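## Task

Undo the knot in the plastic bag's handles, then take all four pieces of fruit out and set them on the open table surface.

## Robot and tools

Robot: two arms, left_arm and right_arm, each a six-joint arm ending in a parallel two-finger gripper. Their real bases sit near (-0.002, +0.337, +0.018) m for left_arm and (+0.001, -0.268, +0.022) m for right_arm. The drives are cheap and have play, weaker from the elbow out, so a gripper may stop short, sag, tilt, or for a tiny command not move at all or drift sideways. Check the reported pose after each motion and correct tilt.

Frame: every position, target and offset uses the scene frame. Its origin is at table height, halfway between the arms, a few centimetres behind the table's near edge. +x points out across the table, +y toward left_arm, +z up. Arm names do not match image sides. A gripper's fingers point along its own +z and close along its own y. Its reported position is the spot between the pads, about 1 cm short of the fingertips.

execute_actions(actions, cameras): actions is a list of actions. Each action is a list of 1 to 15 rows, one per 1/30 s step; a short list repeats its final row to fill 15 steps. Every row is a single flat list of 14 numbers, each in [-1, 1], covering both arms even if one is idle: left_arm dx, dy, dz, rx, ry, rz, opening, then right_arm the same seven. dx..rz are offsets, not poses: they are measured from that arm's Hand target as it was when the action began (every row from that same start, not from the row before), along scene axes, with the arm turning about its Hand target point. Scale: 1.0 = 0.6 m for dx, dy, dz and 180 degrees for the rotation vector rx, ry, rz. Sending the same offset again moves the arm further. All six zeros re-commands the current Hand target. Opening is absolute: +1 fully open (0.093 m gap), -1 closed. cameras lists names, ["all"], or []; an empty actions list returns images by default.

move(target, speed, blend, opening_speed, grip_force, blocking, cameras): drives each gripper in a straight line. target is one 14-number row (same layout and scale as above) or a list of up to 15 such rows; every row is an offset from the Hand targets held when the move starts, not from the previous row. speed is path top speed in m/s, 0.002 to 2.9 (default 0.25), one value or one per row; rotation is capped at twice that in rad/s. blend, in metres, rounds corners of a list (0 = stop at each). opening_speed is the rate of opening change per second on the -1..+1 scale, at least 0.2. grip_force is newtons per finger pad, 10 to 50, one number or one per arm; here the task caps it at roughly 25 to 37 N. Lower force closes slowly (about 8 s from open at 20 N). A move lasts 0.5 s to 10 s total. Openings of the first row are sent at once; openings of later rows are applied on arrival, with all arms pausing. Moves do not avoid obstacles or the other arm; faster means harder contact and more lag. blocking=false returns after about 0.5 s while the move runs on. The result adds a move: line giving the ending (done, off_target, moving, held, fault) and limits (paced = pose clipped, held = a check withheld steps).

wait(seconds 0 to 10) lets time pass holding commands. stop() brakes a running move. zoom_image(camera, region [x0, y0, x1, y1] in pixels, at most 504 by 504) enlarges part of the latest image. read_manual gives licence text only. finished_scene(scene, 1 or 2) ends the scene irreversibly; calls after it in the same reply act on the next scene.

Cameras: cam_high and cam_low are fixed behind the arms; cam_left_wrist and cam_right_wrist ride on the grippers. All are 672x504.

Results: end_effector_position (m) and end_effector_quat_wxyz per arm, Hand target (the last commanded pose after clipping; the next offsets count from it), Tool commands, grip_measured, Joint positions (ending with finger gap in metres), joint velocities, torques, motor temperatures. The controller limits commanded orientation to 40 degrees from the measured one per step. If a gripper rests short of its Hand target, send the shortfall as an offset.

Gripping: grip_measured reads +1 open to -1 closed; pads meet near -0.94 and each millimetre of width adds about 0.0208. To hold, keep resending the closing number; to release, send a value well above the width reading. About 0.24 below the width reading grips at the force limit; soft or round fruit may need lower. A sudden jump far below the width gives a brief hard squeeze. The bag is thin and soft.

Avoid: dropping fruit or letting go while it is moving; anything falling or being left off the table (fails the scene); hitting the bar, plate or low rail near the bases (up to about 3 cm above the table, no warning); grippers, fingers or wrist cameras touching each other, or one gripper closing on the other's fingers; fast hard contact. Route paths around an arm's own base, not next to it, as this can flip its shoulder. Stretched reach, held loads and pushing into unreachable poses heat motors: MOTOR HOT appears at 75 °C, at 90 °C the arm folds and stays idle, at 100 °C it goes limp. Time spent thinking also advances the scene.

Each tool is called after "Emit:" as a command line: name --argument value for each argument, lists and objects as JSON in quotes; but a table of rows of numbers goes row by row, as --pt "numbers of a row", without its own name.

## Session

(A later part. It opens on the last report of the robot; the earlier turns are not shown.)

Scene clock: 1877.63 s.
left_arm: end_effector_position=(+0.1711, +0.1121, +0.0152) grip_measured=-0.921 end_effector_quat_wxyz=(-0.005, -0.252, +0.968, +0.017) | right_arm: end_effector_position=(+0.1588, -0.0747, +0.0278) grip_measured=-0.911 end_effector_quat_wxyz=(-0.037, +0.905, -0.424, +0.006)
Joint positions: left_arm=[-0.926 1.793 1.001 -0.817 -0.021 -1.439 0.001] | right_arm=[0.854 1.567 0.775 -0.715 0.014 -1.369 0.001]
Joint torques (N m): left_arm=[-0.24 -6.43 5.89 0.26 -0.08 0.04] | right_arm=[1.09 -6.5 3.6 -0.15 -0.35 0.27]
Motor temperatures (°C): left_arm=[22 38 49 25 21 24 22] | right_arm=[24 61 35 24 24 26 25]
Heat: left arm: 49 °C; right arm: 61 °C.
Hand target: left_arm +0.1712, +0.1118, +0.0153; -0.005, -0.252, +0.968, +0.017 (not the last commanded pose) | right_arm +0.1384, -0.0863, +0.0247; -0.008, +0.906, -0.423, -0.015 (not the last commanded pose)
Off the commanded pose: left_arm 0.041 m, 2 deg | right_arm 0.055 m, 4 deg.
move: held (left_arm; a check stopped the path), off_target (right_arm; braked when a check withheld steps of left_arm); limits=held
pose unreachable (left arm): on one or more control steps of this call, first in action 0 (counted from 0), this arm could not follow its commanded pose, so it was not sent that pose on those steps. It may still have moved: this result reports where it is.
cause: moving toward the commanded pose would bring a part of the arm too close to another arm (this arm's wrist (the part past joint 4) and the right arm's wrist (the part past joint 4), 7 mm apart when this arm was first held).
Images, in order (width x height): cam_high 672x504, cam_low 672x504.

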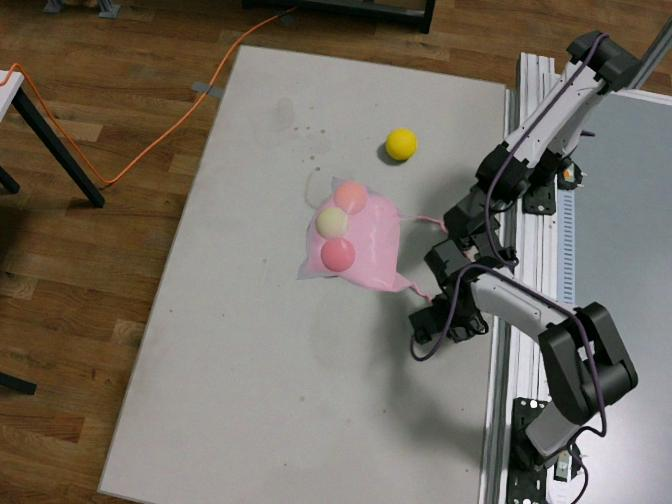

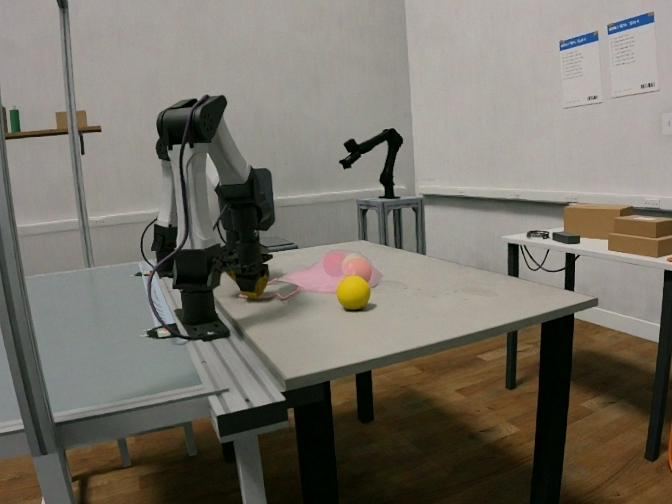

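Emit:
move --pt "0 0 0 0 0 0 -1.0 0.02 0.01 0 0 0 0 -0.4" --pt "0 0 0 0 0 0 -1.0 0.02 -0.03 0.18 0 0 0 -0.4" --pt "0 0 0 0 0 0 -1.0 0.27 0.05 0.27 0 0 -0.12 -0.4" --speed 0.15 --opening_speed 1.0 --cameras '["cam_high","cam_right_wrist","cam_left_wrist"]'

Scene clock: 1887.83 s.
left_arm: end_effector_position=(+0.1711, +0.1121, +0.0152) grip_measured=-0.921 end_effector_quat_wxyz=(-0.005, -0.252, +0.968, +0.017) | right_arm: end_effector_position=(+0.2251, -0.0800, +0.1560) grip_measured=-0.402 end_effector_quat_wxyz=(-0.021, +0.869, -0.494, -0.005)
Joint positions: left_arm=[-0.926 1.793 1.001 -0.817 -0.021 -1.439 0.001] | right_arm=[0.663 1.623 1.372 -1.291 -0.003 -1.403 0.026]
Joint torques (N m): left_arm=[-0.21 -6.42 5.89 0.26 -0.09 0.02] | right_arm=[-0.02 -7.06 5.63 0.22 -0.03 0.11]
Motor temperatures (°C): left_arm=[22 37 49 24 21 24 22] | right_arm=[24 59 36 24 24 26 25]
Heat: left arm: 49 °C; right arm: 59 °C.
Hand target: left_arm +0.1712, +0.1118, +0.0153; -0.005, -0.252, +0.968, +0.017 | right_arm +0.2222, -0.0813, +0.1555; -0.017, +0.870, -0.492, -0.007 (not the last commanded pose)
Off the commanded pose: left_arm 0.000 m, 0 deg | right_arm 0.085 m, 13 deg.
move: held (right_arm; a check stopped the path); path passed 2 of 3 targets; limits=held
pose unreachable (right arm): on one or more control steps of this call, first in action 0 (counted from 0), this arm could not follow its commanded pose, so it was not sent that pose on those steps. It may still have moved: this result reports where it is.
cause: moving toward the commanded pose would bring a part of the arm too close to another arm (this arm's wrist camera and the left arm's wrist (the part past joint 4), at the place that arm is still heading or pushing toward).
Images, in order (width x height): cam_high 672x504, cam_left_wrist 672x504, cam_right_wrist 672x504.

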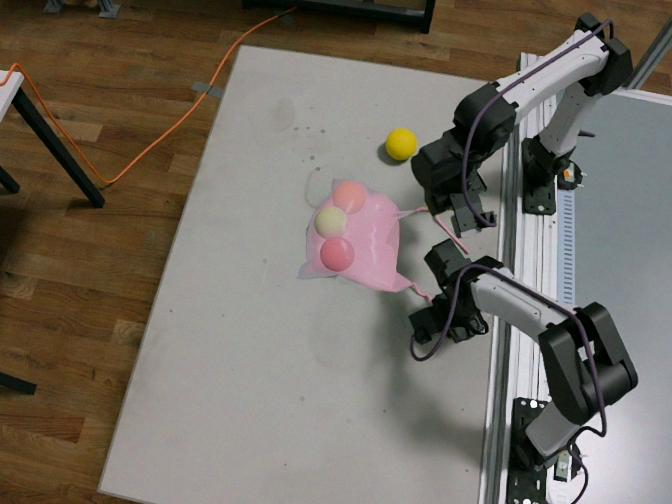

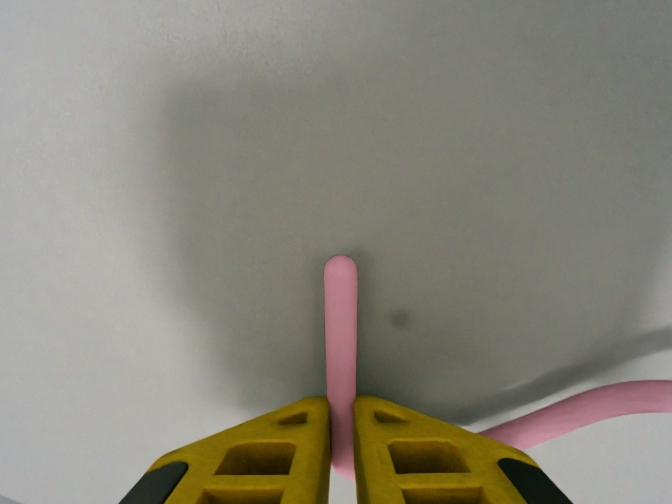

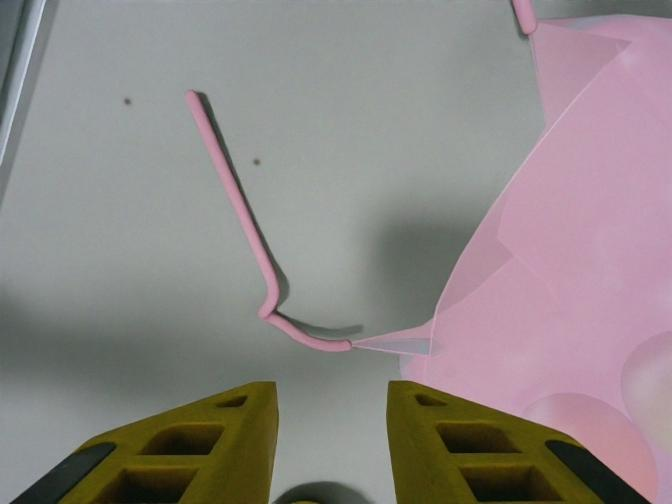

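Emit:
move --pt "0.0 0.0 0.0 0 0 0 -0.4 0 0 0 0 0 0 -0.4" --pt "0.0 0.01 0.12 0 0 0 -0.4 0 0 0 0 0 0 -0.4" --pt "0.15 0.22 0.33 0 0 -0.05 -0.4 0 0 0 0 0 0 -0.4" --speed 0.18 --opening_speed 1.0 --blend '[0,0.03,0]' --cameras '["cam_high"]'

Scene clock: 1894.83 s.
left_arm: end_effector_position=(+0.2631, +0.2401, +0.2112) grip_measured=-0.402 end_effector_quat_wxyz=(+0.014, -0.180, +0.984, +0.000) | right_arm: end_effector_position=(+0.2251, -0.0800, +0.1560) grip_measured=-0.402 end_effector_quat_wxyz=(-0.021, +0.869, -0.494, -0.005)
Joint positions: left_arm=[-0.377 1.602 1.602 -1.54 -0.029 -0.742 0.026] | right_arm=[0.663 1.623 1.372 -1.291 -0.003 -1.403 0.026]
Joint torques (N m): left_arm=[-0.03 -4.75 8.2 0.15 -0.22 0.18] | right_arm=[-0.18 -6.99 5.65 0.22 -0.05 0.11]
Motor temperatures (°C): left_arm=[22 36 49 24 21 24 22] | right_arm=[24 59 36 24 24 26 25]
Heat: left arm: 49 °C; right arm: 59 °C.
Hand target: left_arm +0.2612, +0.2439, +0.2133; -0.003, -0.175, +0.984, +0.017 | right_arm +0.2222, -0.0813, +0.1555; -0.017, +0.870, -0.492, -0.007
Off the commanded pose: left_arm 0.005 m, 3 deg | right_arm 0.003 m, 1 deg.
joint sent to its limit (left arm) — joint 4 (wrist pitch), lower limit. The joint targets still meet the commanded pose.
move: off_target (left_arm)
Images, in order (width x height): cam_high 672x504.

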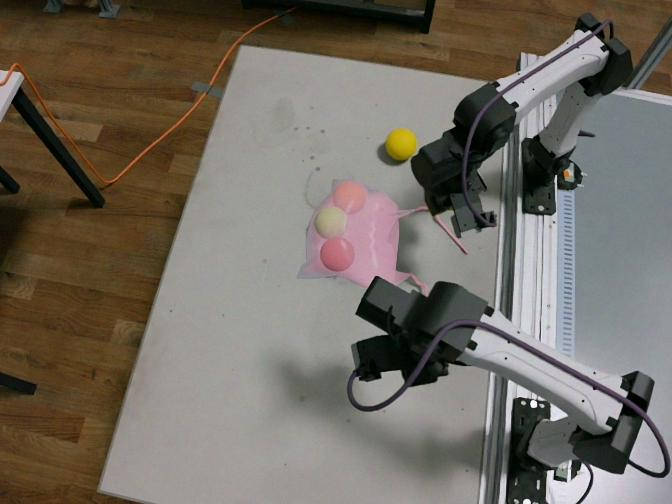

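Emit:
move --target '[0,0,0,0,0,0,-0.4, 0.147,0.05,0.05,0,0,-0.072,0.1]' --speed 0.18 --cameras '["cam_high","cam_right_wrist"]'

Scene clock: 1899.40 s.
left_arm: end_effector_position=(+0.2631, +0.2401, +0.2112) grip_measured=-0.402 end_effector_quat_wxyz=(+0.014, -0.180, +0.984, +0.000) | right_arm: end_effector_position=(+0.3070, -0.0510, +0.1858) grip_measured=+0.098 end_effector_quat_wxyz=(-0.023, +0.813, -0.581, -0.005)
Joint positions: left_arm=[-0.377 1.602 1.602 -1.54 -0.029 -0.741 0.026] | right_arm=[0.581 1.955 1.898 -1.479 -0.003 -1.276 0.05]
Joint torques (N m): left_arm=[0.06 -4.78 8.27 0.16 -0.19 0.17] | right_arm=[-0.75 -7.83 8.5 0.15 -0.03 0.25]
Motor temperatures (°C): left_arm=[22 35 50 24 21 24 22] | right_arm=[24 59 36 24 24 26 25]
Heat: left arm: 50 °C; right arm: 59 °C.
Hand target: left_arm +0.2613, +0.2438, +0.2133; -0.003, -0.175, +0.984, +0.017 | right_arm +0.3103, -0.0512, +0.1855; -0.018, +0.809, -0.587, -0.005
Off the commanded pose: left_arm 0.005 m, 3 deg | right_arm 0.003 m, 1 deg.
joint sent to its limit (left arm) — joint 4 (wrist pitch), lower limit. The joint targets still meet the commanded pose.
move: off_target (left_arm)
Images, in order (width x height): cam_high 672x504, cam_right_wrist 672x504.

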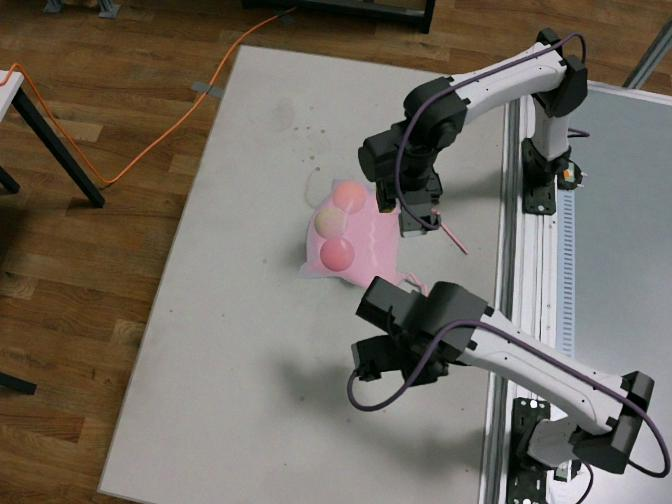

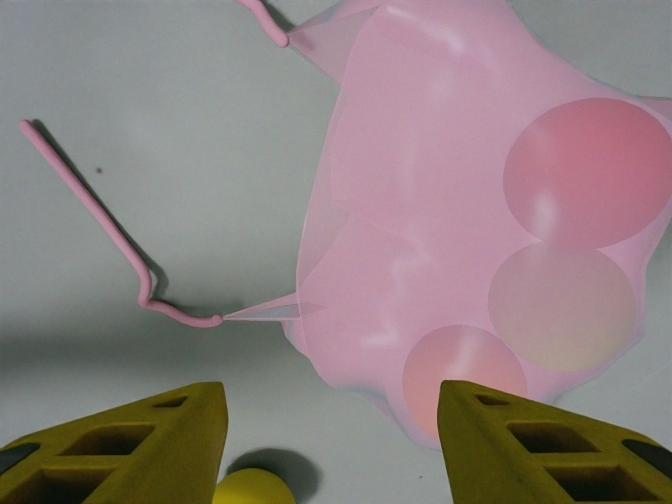

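Emit:
move --pt "0 0 0 0 0 0 -0.4 0.077 -0.006 -0.14 0 0 0 0.31" --pt "0 0 0 0 0 0 -0.4 0.077 -0.006 -0.265 0 0 0 0.31" --speed '[0.15,0.06]' --cameras '["cam_right_wrist"]'

Scene clock: 1915.20 s.
left_arm: end_effector_position=(+0.2631, +0.2401, +0.2112) grip_measured=-0.402 end_effector_quat_wxyz=(+0.014, -0.180, +0.984, +0.000) | right_arm: end_effector_position=(+0.3554, -0.0522, +0.0379) grip_measured=+0.307 end_effector_quat_wxyz=(-0.024, +0.808, -0.588, -0.004)
Joint positions: left_arm=[-0.377 1.602 1.602 -1.54 -0.029 -0.741 0.026] | right_arm=[0.503 2.153 1.603 -0.983 -0.003 -1.337 0.06]
Joint torques (N m): left_arm=[0.03 -4.74 8.24 0.16 -0.2 0.16] | right_arm=[-0.99 -9.35 5.04 0.47 -0.04 0.03]
Motor temperatures (°C): left_arm=[22 33 51 24 21 24 22] | right_arm=[24 59 38 24 24 26 24]
Heat: left arm: 51 °C; right arm: 59 °C.
Hand target: left_arm +0.2613, +0.2438, +0.2133; -0.003, -0.175, +0.984, +0.017 | right_arm +0.3567, -0.0549, +0.0265; -0.018, +0.809, -0.587, -0.005
Off the commanded pose: left_arm 0.005 m, 3 deg | right_arm 0.012 m, 1 deg.
joint sent to its limit (left arm) — joint 4 (wrist pitch), lower limit. The joint targets still meet the commanded pose.
move: off_target (left_arm, right_arm)
Images, in order (width x height): cam_right_wrist 672x504.

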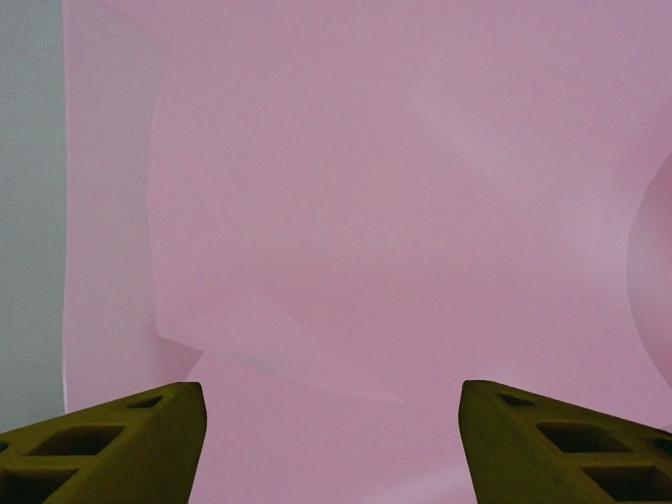

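Emit:
move --pt "0 0 0 0 0 0 -0.4 0.0 0 -0.032 0 0 0 0.31" --pt "0 0 0 0 0 0 -0.4 0.0 0 -0.032 0 0 0 -1.0" --speed '[0.04,0.05]' --opening_speed 0.7 --cameras '["cam_high","cam_right_wrist"]'

Scene clock: 1921.97 s.
left_arm: end_effector_position=(+0.2631, +0.2401, +0.2112) grip_measured=-0.402 end_effector_quat_wxyz=(+0.014, -0.180, +0.984, +0.000) | right_arm: end_effector_position=(+0.3631, -0.0486, +0.0311) grip_measured=-0.941 end_effector_quat_wxyz=(-0.042, +0.807, -0.589, +0.004)
Joint positions: left_arm=[-0.377 1.602 1.602 -1.54 -0.029 -0.741 0.026] | right_arm=[0.5 2.158 1.579 -0.915 -0.003 -1.337 0]
Joint torques (N m): left_arm=[-0.01 -4.71 8.25 0.17 -0.18 0.17] | right_arm=[-0.73 -7.71 3.82 0.51 -0.05 0.03]
Motor temperatures (°C): left_arm=[22 32 52 24 21 24 22] | right_arm=[24 59 37 24 24 26 24]
Heat: left arm: 52 °C; right arm: 59 °C.
Hand target: left_arm +0.2613, +0.2438, +0.2133; -0.003, -0.175, +0.984, +0.017 | right_arm +0.3566, -0.0549, +0.0073; -0.018, +0.809, -0.587, -0.005
Off the commanded pose: left_arm 0.005 m, 3 deg | right_arm 0.025 m, 3 deg.
joint sent to its limit (left arm) — joint 4 (wrist pitch), lower limit. The joint targets still meet the commanded pose.
move: off_target (left_arm, right_arm); target 2's new opening was sent with right_arm's hand 0.023 m and 1 deg from that target
Images, in order (width x height): cam_high 672x504, cam_right_wrist 672x504.

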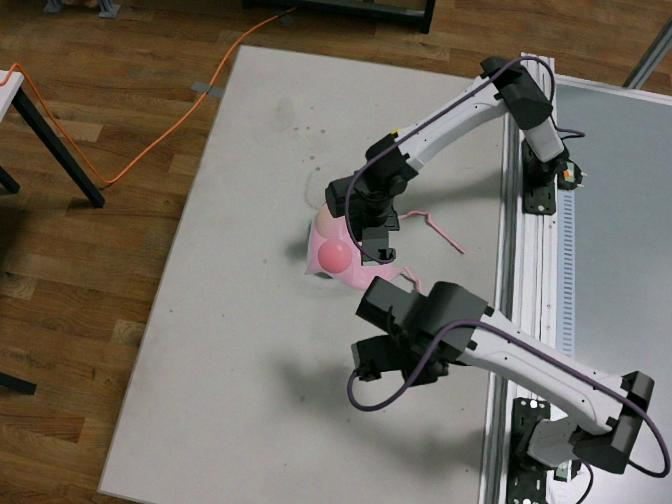

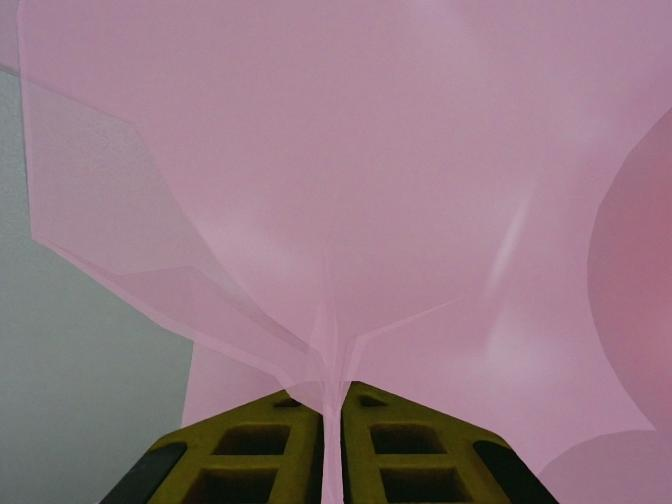

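Emit:
move --target '[0,0,0,0,0,0,-0.4, 0.01,0,0.14,0,0,0,-1.0]' --speed 0.08 --cameras '["cam_high","cam_low","cam_right_wrist"]'

Scene clock: 1928.70 s.
left_arm: end_effector_position=(+0.2631, +0.2401, +0.2112) grip_measured=-0.402 end_effector_quat_wxyz=(+0.014, -0.180, +0.984, +0.000) | right_arm: end_effector_position=(+0.3577, -0.0547, +0.0768) grip_measured=-0.941 end_effector_quat_wxyz=(-0.006, +0.808, -0.589, -0.011)
Joint positions: left_arm=[-0.377 1.602 1.602 -1.54 -0.029 -0.741 0.026] | right_arm=[0.497 2.158 1.77 -1.184 -0.003 -1.341 0]
Joint torques (N m): left_arm=[0.02 -4.75 8.29 0.17 -0.18 0.19] | right_arm=[-0.68 -12.78 8.42 0.04 -0.03 -0.01]
Motor temperatures (°C): left_arm=[22 32 52 24 21 24 22] | right_arm=[24 59 37 24 24 26 25]
Heat: left arm: 52 °C; right arm: 59 °C.
Hand target: left_arm +0.2613, +0.2438, +0.2133; -0.003, -0.175, +0.984, +0.017 | right_arm +0.3626, -0.0548, +0.0913; -0.018, +0.809, -0.587, -0.005
Off the commanded pose: left_arm 0.005 m, 3 deg | right_arm 0.015 m, 2 deg.
joint sent to its limit (left arm) — joint 4 (wrist pitch), lower limit. The joint targets still meet the commanded pose.
move: off_target (left_arm, right_arm)
Images, in order (width x height): cam_high 672x504, cam_low 672x504, cam_right_wrist 672x504.

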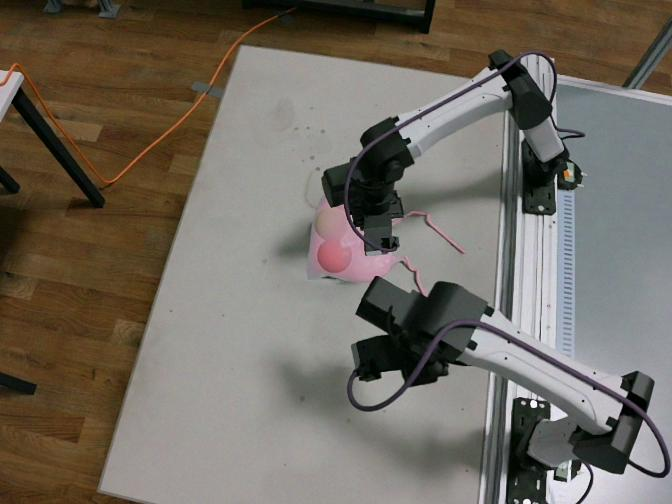

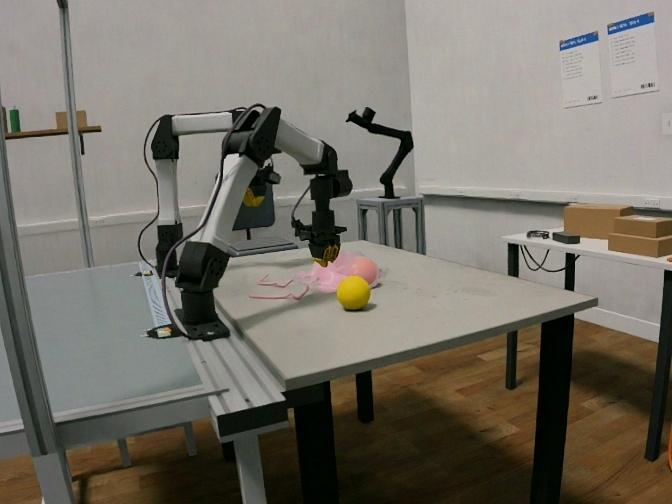

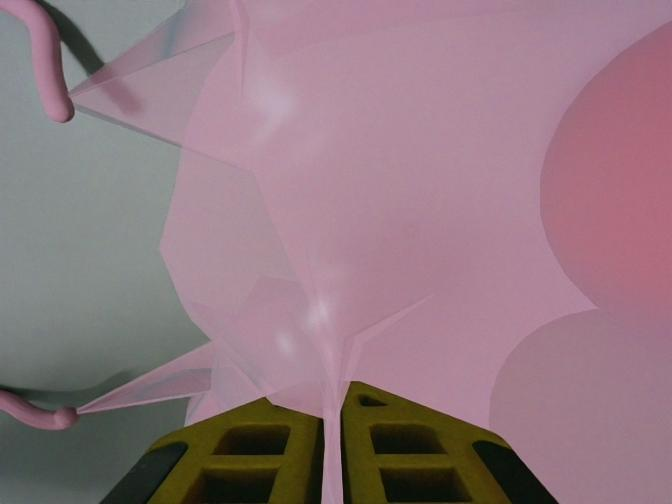

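Emit:
move --target '[0,0,0,0,0,0,-0.4, 0.02,0,0.09,0,0,0,-1.0]' --speed 0.1 --cameras '["cam_high","cam_low","cam_right_wrist"]'

Emit:
zoom_image --camera "cam_low" --region '[240, 210, 420, 320]'

Scene clock: 1934.50 s.
left_arm: end_effector_position=(+0.2631, +0.2401, +0.2112) grip_measured=-0.402 end_effector_quat_wxyz=(+0.014, -0.180, +0.984, +0.000) | right_arm: end_effector_position=(+0.3723, -0.0542, +0.1471) grip_measured=-0.941 end_effector_quat_wxyz=(-0.024, +0.807, -0.590, -0.003)
Joint positions: left_arm=[-0.377 1.602 1.602 -1.54 -0.029 -0.741 0.026] | right_arm=[0.484 2.172 2.072 -1.433 -0.003 -1.352 0]
Joint torques (N m): left_arm=[0.01 -4.78 8.31 0.15 -0.2 0.19] | right_arm=[-0.77 -9.68 8.25 0.11 -0.01 0.08]
Motor temperatures (°C): left_arm=[22 32 52 24 21 24 22] | right_arm=[24 60 38 24 24 26 25]
Heat: left arm: 52 °C; right arm: 60 °C.
Hand target: left_arm +0.2613, +0.2438, +0.2133; -0.003, -0.175, +0.984, +0.017 | right_arm +0.3746, -0.0549, +0.1453; -0.018, +0.809, -0.587, -0.005
Off the commanded pose: left_arm 0.005 m, 3 deg | right_arm 0.003 m, 1 deg.
joint sent to its limit (left arm) — joint 4 (wrist pitch), lower limit. The joint targets still meet the commanded pose.
move: off_target (left_arm)
Images, in order (width x height): cam_high 672x504, cam_low 672x504, cam_right_wrist 672x504.

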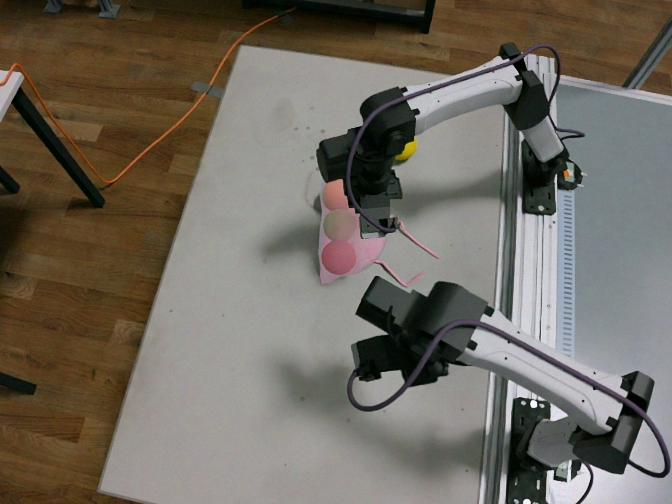

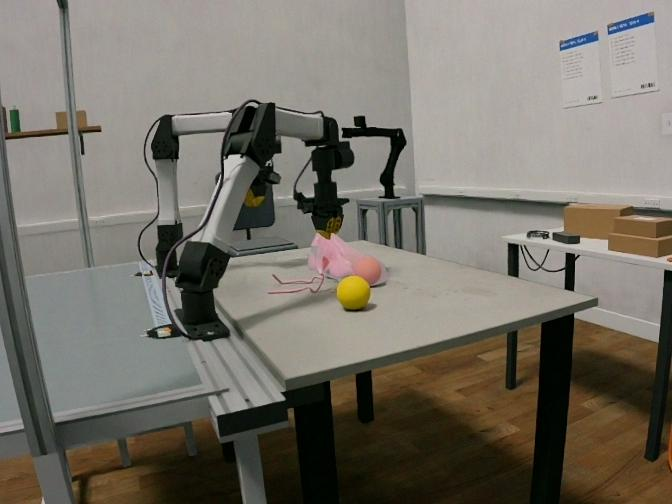

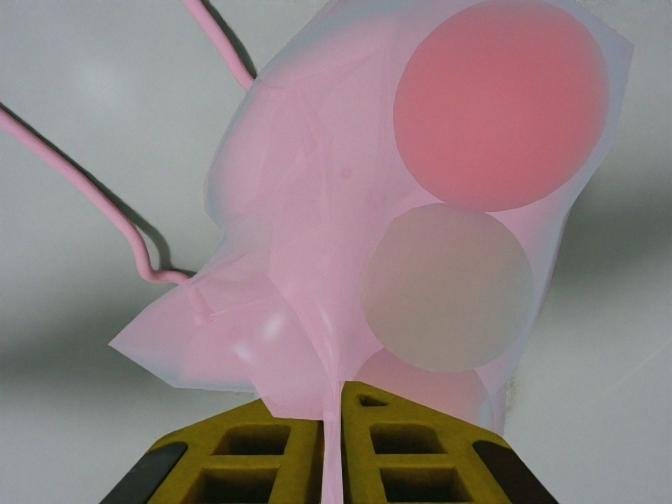

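Scaled by 2.800 from the camera's 672x504 image, which has a finer 960x720 frame.

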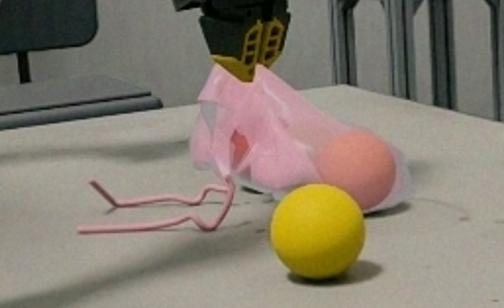

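Emit:
zoom_image --camera "cam_right_wrist" --region '[100, 200, 460, 504]'

Scaled by 1.400 from the camera's 672x504 image, which has a finer 960x720 frame.

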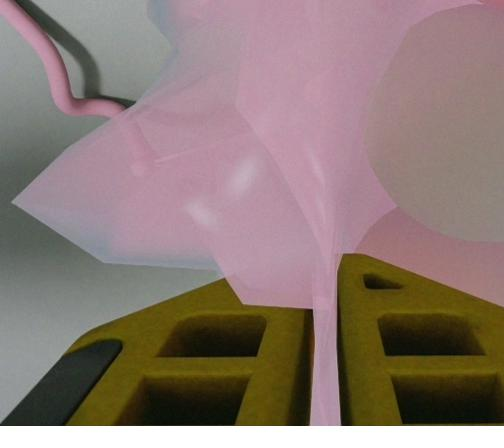

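Emit:
move --pt "0 0 0 0 0 0 -0.4 -0.10 0 -0.10 0 0 0 -1.0" --pt "0 0 0 0 0 0 -0.4 -0.29 0.0 -0.15 0 0 0 -1.0" --speed 0.08 --blend '[0.03, 0]' --cameras '["cam_high","cam_low","cam_right_wrist"]'

Scene clock: 1978.07 s.
left_arm: end_effector_position=(+0.2631, +0.2401, +0.2112) grip_measured=-0.402 end_effector_quat_wxyz=(+0.014, -0.180, +0.984, +0.000) | right_arm: end_effector_position=(+0.1995, -0.0577, +0.0491) grip_measured=-0.941 end_effector_quat_wxyz=(+0.001, +0.810, -0.586, -0.010)
Joint positions: left_arm=[-0.377 1.602 1.602 -1.54 -0.029 -0.741 0.026] | right_arm=[0.773 1.737 1.06 -0.907 -0.001 -1.073 0]
Joint torques (N m): left_arm=[-0.01 -4.71 8.34 0.13 -0.19 0.16] | right_arm=[0.42 -9.83 4.86 0.37 0.02 0.23]
Motor temperatures (°C): left_arm=[22 30 52 24 21 24 22] | right_arm=[24 65 40 24 24 26 25]
Heat: left arm: 52 °C; right arm: 65 °C.
Hand target: left_arm +0.2613, +0.2438, +0.2133; -0.003, -0.175, +0.984, +0.017 | right_arm +0.2006, -0.0549, +0.0552; -0.018, +0.809, -0.587, -0.005
Off the commanded pose: left_arm 0.005 m, 3 deg | right_arm 0.007 m, 2 deg.
joint sent to its limit (left arm) — joint 4 (wrist pitch), lower limit. The joint targets still meet the commanded pose.
move: off_target (left_arm)
Images, in order (width x height): cam_high 672x504, cam_low 672x504, cam_right_wrist 672x504.

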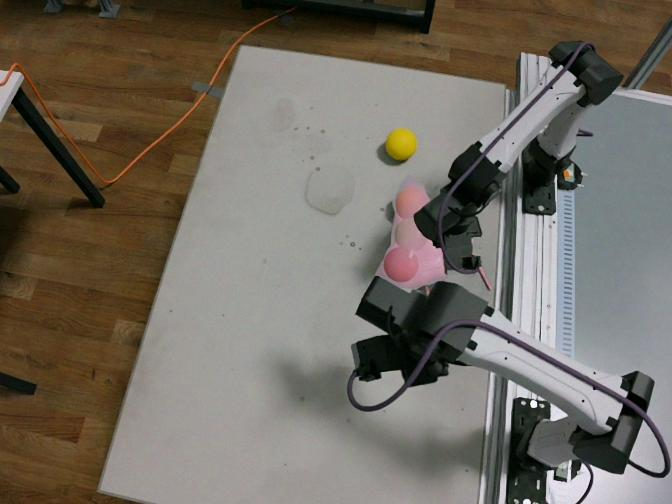

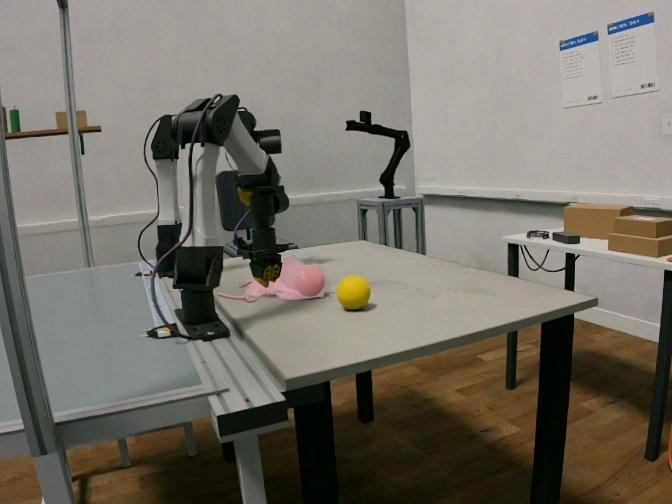

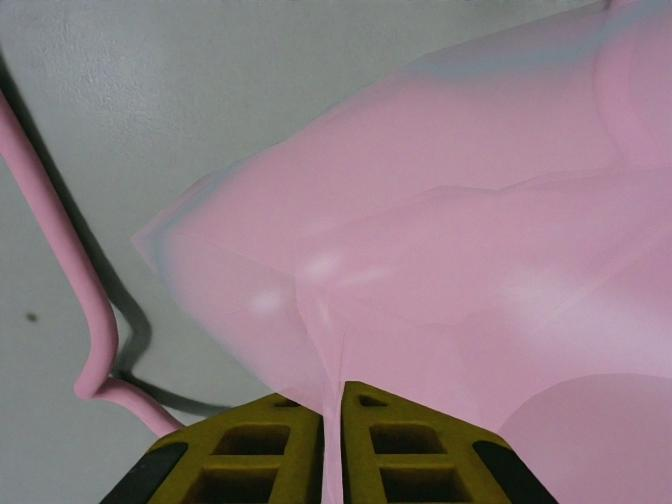

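Emit:
move --pt "0 0 0 0 0 0 -0.4 0.02 0 -0.02 0 0 0 -1.0" --pt "0 0 0 0 0 0 -0.4 0.02 0 -0.02 0 0 0 -0.3" --pt "0 0 0 0 0 0 -0.4 0.02 -0.02 0.18 0 0 0 -0.3" --pt "0 0 0 0 0 0 -0.4 0.17 0.0 0.26 0 0 0 -0.3" --speed '[0.08,0.08,0.12,0.15]' --opening_speed 1.0 --cameras '["cam_high","cam_right_wrist"]'

Scene clock: 1988.47 s.
left_arm: end_effector_position=(+0.2631, +0.2401, +0.2112) grip_measured=-0.402 end_effector_quat_wxyz=(+0.014, -0.180, +0.984, +0.000) | right_arm: end_effector_position=(+0.3002, -0.0553, +0.2113) grip_measured=-0.302 end_effector_quat_wxyz=(-0.031, +0.806, -0.590, -0.001)
Joint positions: left_arm=[-0.377 1.602 1.602 -1.54 -0.029 -0.741 0.026] | right_arm=[0.585 1.927 1.963 -1.554 0 -1.249 0.031]
Joint torques (N m): left_arm=[-0.01 -4.72 8.23 0.16 -0.2 0.18] | right_arm=[-0.64 -7.46 8.25 0.16 -0.04 0.01]
Motor temperatures (°C): left_arm=[22 30 52 24 21 24 22] | right_arm=[24 63 39 24 24 26 25]
Heat: left arm: 52 °C; right arm: 63 °C.
Hand target: left_arm +0.2613, +0.2438, +0.2133; -0.003, -0.175, +0.984, +0.017 | right_arm +0.3026, -0.0549, +0.2113; -0.018, +0.809, -0.587, -0.005
Off the commanded pose: left_arm 0.005 m, 3 deg | right_arm 0.002 m, 2 deg.
joint sent to its limit (left arm) — joint 4 (wrist pitch), lower limit. The joint targets still meet the commanded pose.
joint sent to its limit (right arm) — joint 4 (wrist pitch), lower limit. The joint targets still meet the commanded pose.
move: off_target (left_arm)
Images, in order (width x height): cam_high 672x504, cam_right_wrist 672x504.

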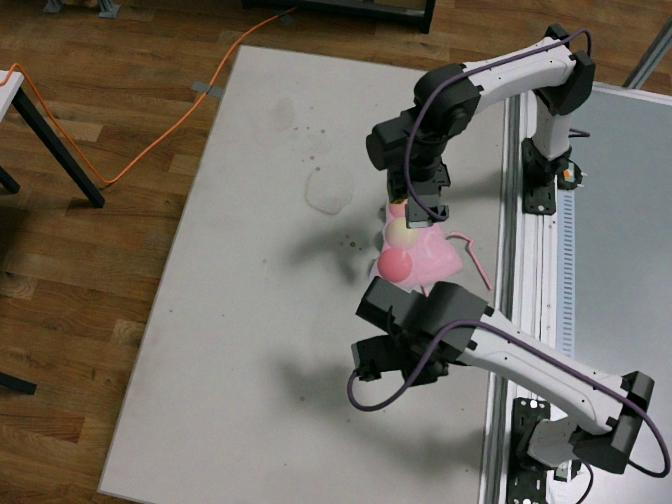

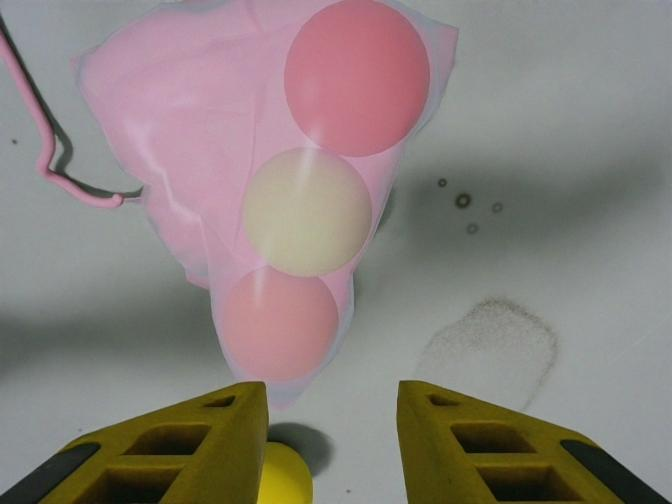

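Emit:
execute_actions --actions '[]' --cameras '["cam_high", "cam_right_wrist"]'

Scene clock: 2005.37 s.
left_arm: end_effector_position=(+0.2631, +0.2401, +0.2112) grip_measured=-0.402 end_effector_quat_wxyz=(+0.014, -0.180, +0.984, +0.000) | right_arm: end_effector_position=(+0.3001, -0.0554, +0.2113) grip_measured=-0.302 end_effector_quat_wxyz=(-0.031, +0.807, -0.590, -0.001)
Joint positions: left_arm=[-0.377 1.602 1.602 -1.54 -0.029 -0.741 0.026] | right_arm=[0.585 1.927 1.963 -1.554 0 -1.25 0.031]
Joint velocities: within noise
Joint torques (N m): left_arm=[0.01 -4.68 8.2 0.17 -0.19 0.17] | right_arm=[-0.58 -7.6 8.25 0.15 -0.02 0.03]
Motor temperatures (°C): left_arm=[22 30 52 24 21 24 22] | right_arm=[24 61 39 24 24 26 25]
Heat: left arm: 52 °C; right arm: 61 °C.
Hand target: left_arm +0.2613, +0.2438, +0.2133; -0.003, -0.175, +0.984, +0.017 | right_arm +0.3026, -0.0548, +0.2113; -0.018, +0.809, -0.587, -0.005
Tool commands: left_gripper/opening=-0.4 right_gripper/opening=-0.3
Off the commanded pose: left_arm 0.005 m, 3 deg | right_arm 0.003 m, 2 deg.
Images, in order (width x height): cam_high 672x504, cam_right_wrist 672x504.

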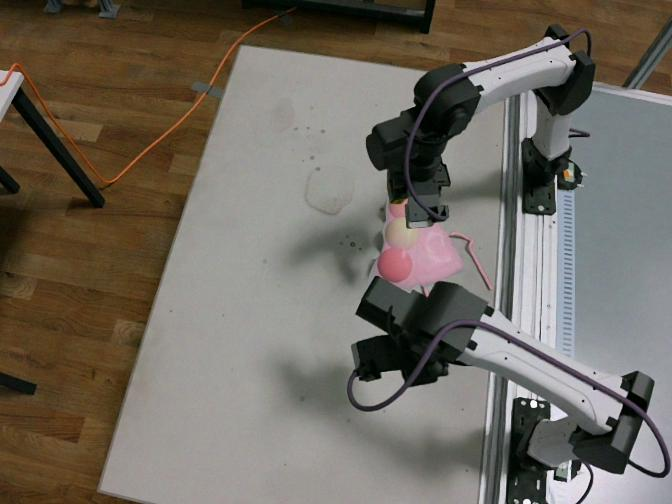

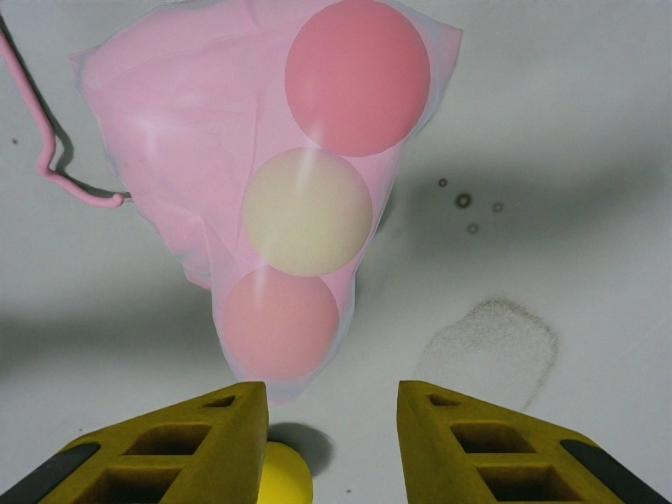

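Emit:
zoom_image --camera "cam_right_wrist" --region '[180, 250, 420, 430]'

Emit:
zoom_image --camera "cam_right_wrist" --region '[280, 0, 500, 180]'

Emit:
execute_actions --actions '[]' --cameras '["cam_left_wrist", "cam_low"]'

Scaled by 2.100 from the camera's 672x504 image, which has a finer 960x720 frame.

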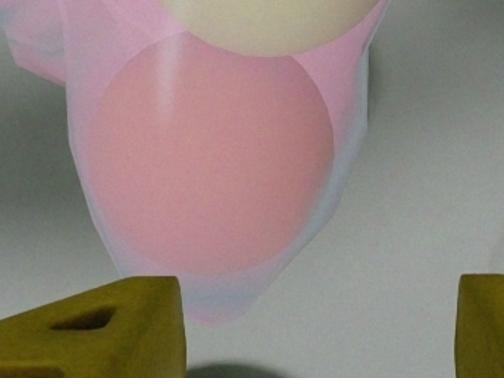

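Scaled by 2.291 from the camera's 672x504 image, which has a finer 960x720 frame.

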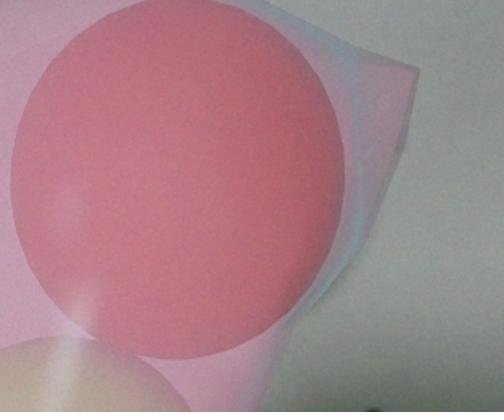

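Scene clock: 2053.80 s.
left_arm: end_effector_position=(+0.2631, +0.2401, +0.2112) grip_measured=-0.402 end_effector_quat_wxyz=(+0.014, -0.180, +0.984, +0.000) | right_arm: end_effector_position=(+0.3001, -0.0554, +0.2113) grip_measured=-0.302 end_effector_quat_wxyz=(-0.031, +0.807, -0.590, -0.001)
Joint positions: left_arm=[-0.377 1.602 1.602 -1.54 -0.029 -0.741 0.026] | right_arm=[0.585 1.927 1.963 -1.554 0 -1.25 0.031]
Joint velocities: within noise
Joint torques (N m): left_arm=[0.02 -4.72 8.34 0.16 -0.19 0.17] | right_arm=[-0.44 -7.56 8.28 0.17 -0.03 0.06]
Motor temperatures (°C): left_arm=[22 30 52 24 21 24 22] | right_arm=[24 58 40 24 24 26 24]
Heat: left arm: 52 °C; right arm: 58 °C.
Hand target: left_arm +0.2613, +0.2438, +0.2133; -0.003, -0.175, +0.984, +0.017 | right_arm +0.3026, -0.0548, +0.2113; -0.018, +0.809, -0.587, -0.005
Tool commands: left_gripper/opening=-0.4 right_gripper/opening=-0.3
Off the commanded pose: left_arm 0.005 m, 3 deg | right_arm 0.003 m, 2 deg.
Images, in order (width x height): cam_low 672x504, cam_left_wrist 672x504.

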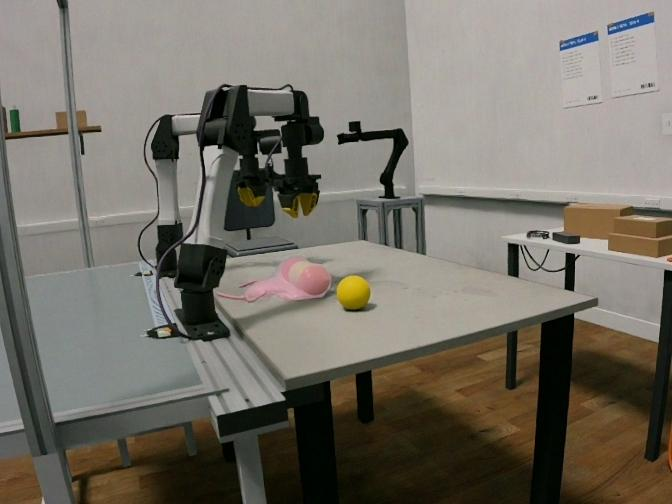

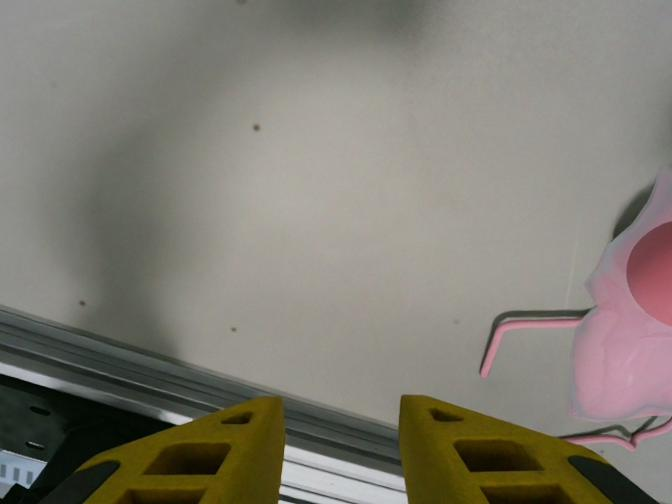

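Emit:
move --target '[0,0,0,0,0,0,-0.4, -0.006,-0.0537,-0.102,-0.0104,0.0059,-0.1004,0.0]' --speed 0.15 --cameras '["cam_right_wrist"]'

Scene clock: 2103.73 s.
left_arm: end_effector_position=(+0.2631, +0.2401, +0.2112) grip_measured=-0.402 end_effector_quat_wxyz=(+0.014, -0.180, +0.984, +0.000) | right_arm: end_effector_position=(+0.2968, -0.0847, +0.1384) grip_measured=-0.002 end_effector_quat_wxyz=(+0.023, +0.712, -0.702, -0.010)
Joint positions: left_arm=[-0.377 1.602 1.602 -1.54 -0.029 -0.741 0.026] | right_arm=[0.525 1.913 1.654 -1.365 0.013 -1.016 0.045]
Joint torques (N m): left_arm=[-0.1 -4.71 8.21 0.16 -0.2 0.16] | right_arm=[-0.7 -12.94 5.03 0.29 0.05 0.22]
Motor temperatures (°C): left_arm=[22 30 52 24 21 24 22] | right_arm=[24 57 40 24 24 26 24]
Heat: left arm: 52 °C; right arm: 57 °C.
Hand target: left_arm +0.2613, +0.2438, +0.2133; -0.003, -0.175, +0.984, +0.017 | right_arm +0.2989, -0.0871, +0.1501; +0.000, +0.707, -0.707, +0.000
Off the commanded pose: left_arm 0.005 m, 3 deg | right_arm 0.012 m, 3 deg.
joint sent to its limit (left arm) — joint 4 (wrist pitch), lower limit. The joint targets still meet the commanded pose.
move: off_target (left_arm, right_arm)
Images, in order (width x height): cam_right_wrist 672x504.

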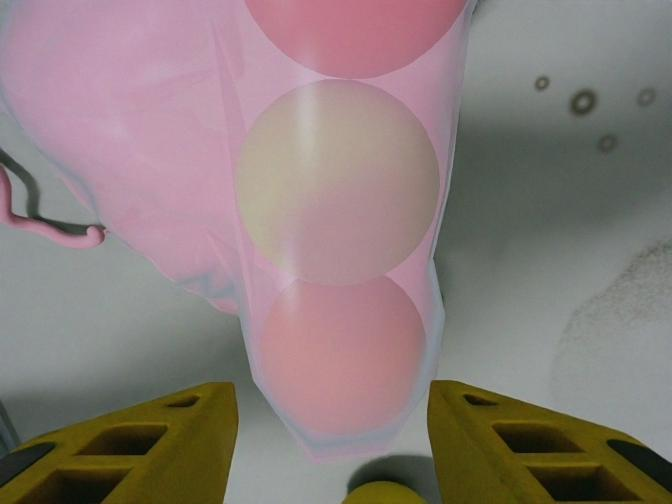

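Emit:
move --target '[0,0,0,0,0,0,-0.4, 0.01,0.0,-0.085,0,0,0,0.0]' --speed 0.08 --cameras '["cam_right_wrist"]'

Scene clock: 2115.47 s.
left_arm: end_effector_position=(+0.2631, +0.2401, +0.2112) grip_measured=-0.402 end_effector_quat_wxyz=(+0.014, -0.180, +0.984, +0.000) | right_arm: end_effector_position=(+0.3024, -0.0848, +0.1004) grip_measured=-0.002 end_effector_quat_wxyz=(+0.004, +0.708, -0.706, -0.005)
Joint positions: left_arm=[-0.377 1.602 1.602 -1.54 -0.029 -0.741 0.026] | right_arm=[0.514 1.908 1.498 -1.174 0.014 -1.016 0.045]
Joint torques (N m): left_arm=[-0.01 -4.75 8.29 0.15 -0.21 0.17] | right_arm=[-0.81 -9.48 5.04 0.33 0.07 0.11]
Motor temperatures (°C): left_arm=[22 30 52 24 21 24 22] | right_arm=[24 59 39 24 24 26 24]
Heat: left arm: 52 °C; right arm: 59 °C.
Hand target: left_arm +0.2613, +0.2438, +0.2133; -0.003, -0.175, +0.984, +0.017 | right_arm +0.3049, -0.0871, +0.0991; +0.000, +0.707, -0.707, +0.000
Off the commanded pose: left_arm 0.005 m, 3 deg | right_arm 0.004 m, 1 deg.
joint sent to its limit (left arm) — joint 4 (wrist pitch), lower limit. The joint targets still meet the commanded pose.
move: off_target (left_arm)
Images, in order (width x height): cam_right_wrist 672x504.

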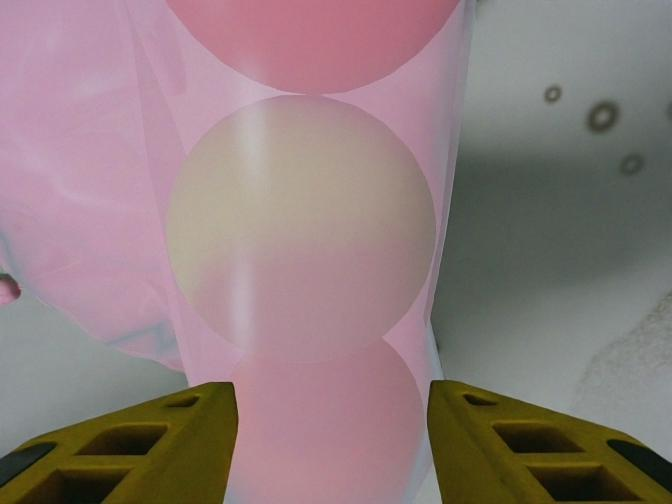

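Emit:
move --target '[0,0,0,0,0,0,-0.4, 0.0,0.0,-0.033,0,0,0,0.0]' --speed 0.05 --cameras '["cam_right_wrist"]'

Scene clock: 2121.67 s.
left_arm: end_effector_position=(+0.2631, +0.2401, +0.2112) grip_measured=-0.402 end_effector_quat_wxyz=(+0.014, -0.180, +0.984, +0.000) | right_arm: end_effector_position=(+0.3012, -0.0852, +0.0859) grip_measured=-0.002 end_effector_quat_wxyz=(+0.001, +0.708, -0.706, -0.004)
Joint positions: left_arm=[-0.377 1.602 1.602 -1.54 -0.029 -0.741 0.026] | right_arm=[0.514 1.908 1.439 -1.109 0.014 -1.016 0.045]
Joint torques (N m): left_arm=[0.03 -4.81 8.34 0.16 -0.21 0.18] | right_arm=[-1.02 -8.29 4.96 0.39 0.05 0.07]
Motor temperatures (°C): left_arm=[22 30 52 24 21 24 22] | right_arm=[24 60 39 24 24 26 24]
Heat: left arm: 52 °C; right arm: 60 °C.
Hand target: left_arm +0.2613, +0.2438, +0.2133; -0.003, -0.175, +0.984, +0.017 | right_arm +0.3049, -0.0870, +0.0793; +0.000, +0.707, -0.707, +0.000
Off the commanded pose: left_arm 0.005 m, 3 deg | right_arm 0.008 m, 1 deg.
joint sent to its limit (left arm) — joint 4 (wrist pitch), lower limit. The joint targets still meet the commanded pose.
move: off_target (left_arm)
Images, in order (width x height): cam_right_wrist 672x504.

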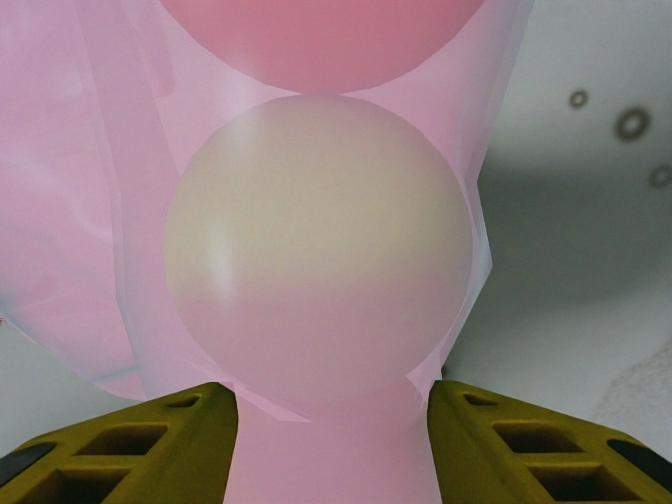

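Emit:
move --target '[0,0,0,0,0,0,-0.4, 0.0,0.0,0.0,0,0,0,-1.0]' --opening_speed 0.8 --speed 0.05 --cameras '["cam_right_wrist"]'

Scene clock: 2127.07 s.
left_arm: end_effector_position=(+0.2631, +0.2401, +0.2112) grip_measured=-0.402 end_effector_quat_wxyz=(+0.014, -0.180, +0.984, +0.000) | right_arm: end_effector_position=(+0.3030, -0.0850, +0.0859) grip_measured=-0.983 end_effector_quat_wxyz=(-0.002, +0.708, -0.706, -0.001)
Joint positions: left_arm=[-0.377 1.602 1.602 -1.54 -0.029 -0.741 0.026] | right_arm=[0.514 1.908 1.439 -1.103 0.018 -1.016 0]
Joint torques (N m): left_arm=[0.01 -4.78 8.36 0.16 -0.2 0.17] | right_arm=[-0.95 -8.28 4.82 0.38 0.01 0.11]
Motor temperatures (°C): left_arm=[22 30 52 24 21 24 22] | right_arm=[24 60 38 24 24 26 24]
Heat: left arm: 52 °C; right arm: 60 °C.
Hand target: left_arm +0.2613, +0.2438, +0.2133; -0.003, -0.175, +0.984, +0.017 | right_arm +0.3049, -0.0870, +0.0793; +0.000, +0.707, -0.707, +0.000
Off the commanded pose: left_arm 0.005 m, 3 deg | right_arm 0.007 m, 0 deg.
joint sent to its limit (left arm) — joint 4 (wrist pitch), lower limit. The joint targets still meet the commanded pose.
move: off_target (left_arm)
Images, in order (width x height): cam_right_wrist 672x504.

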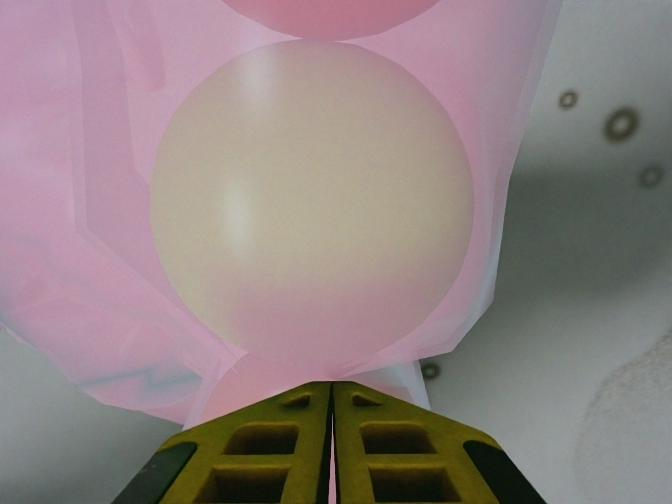

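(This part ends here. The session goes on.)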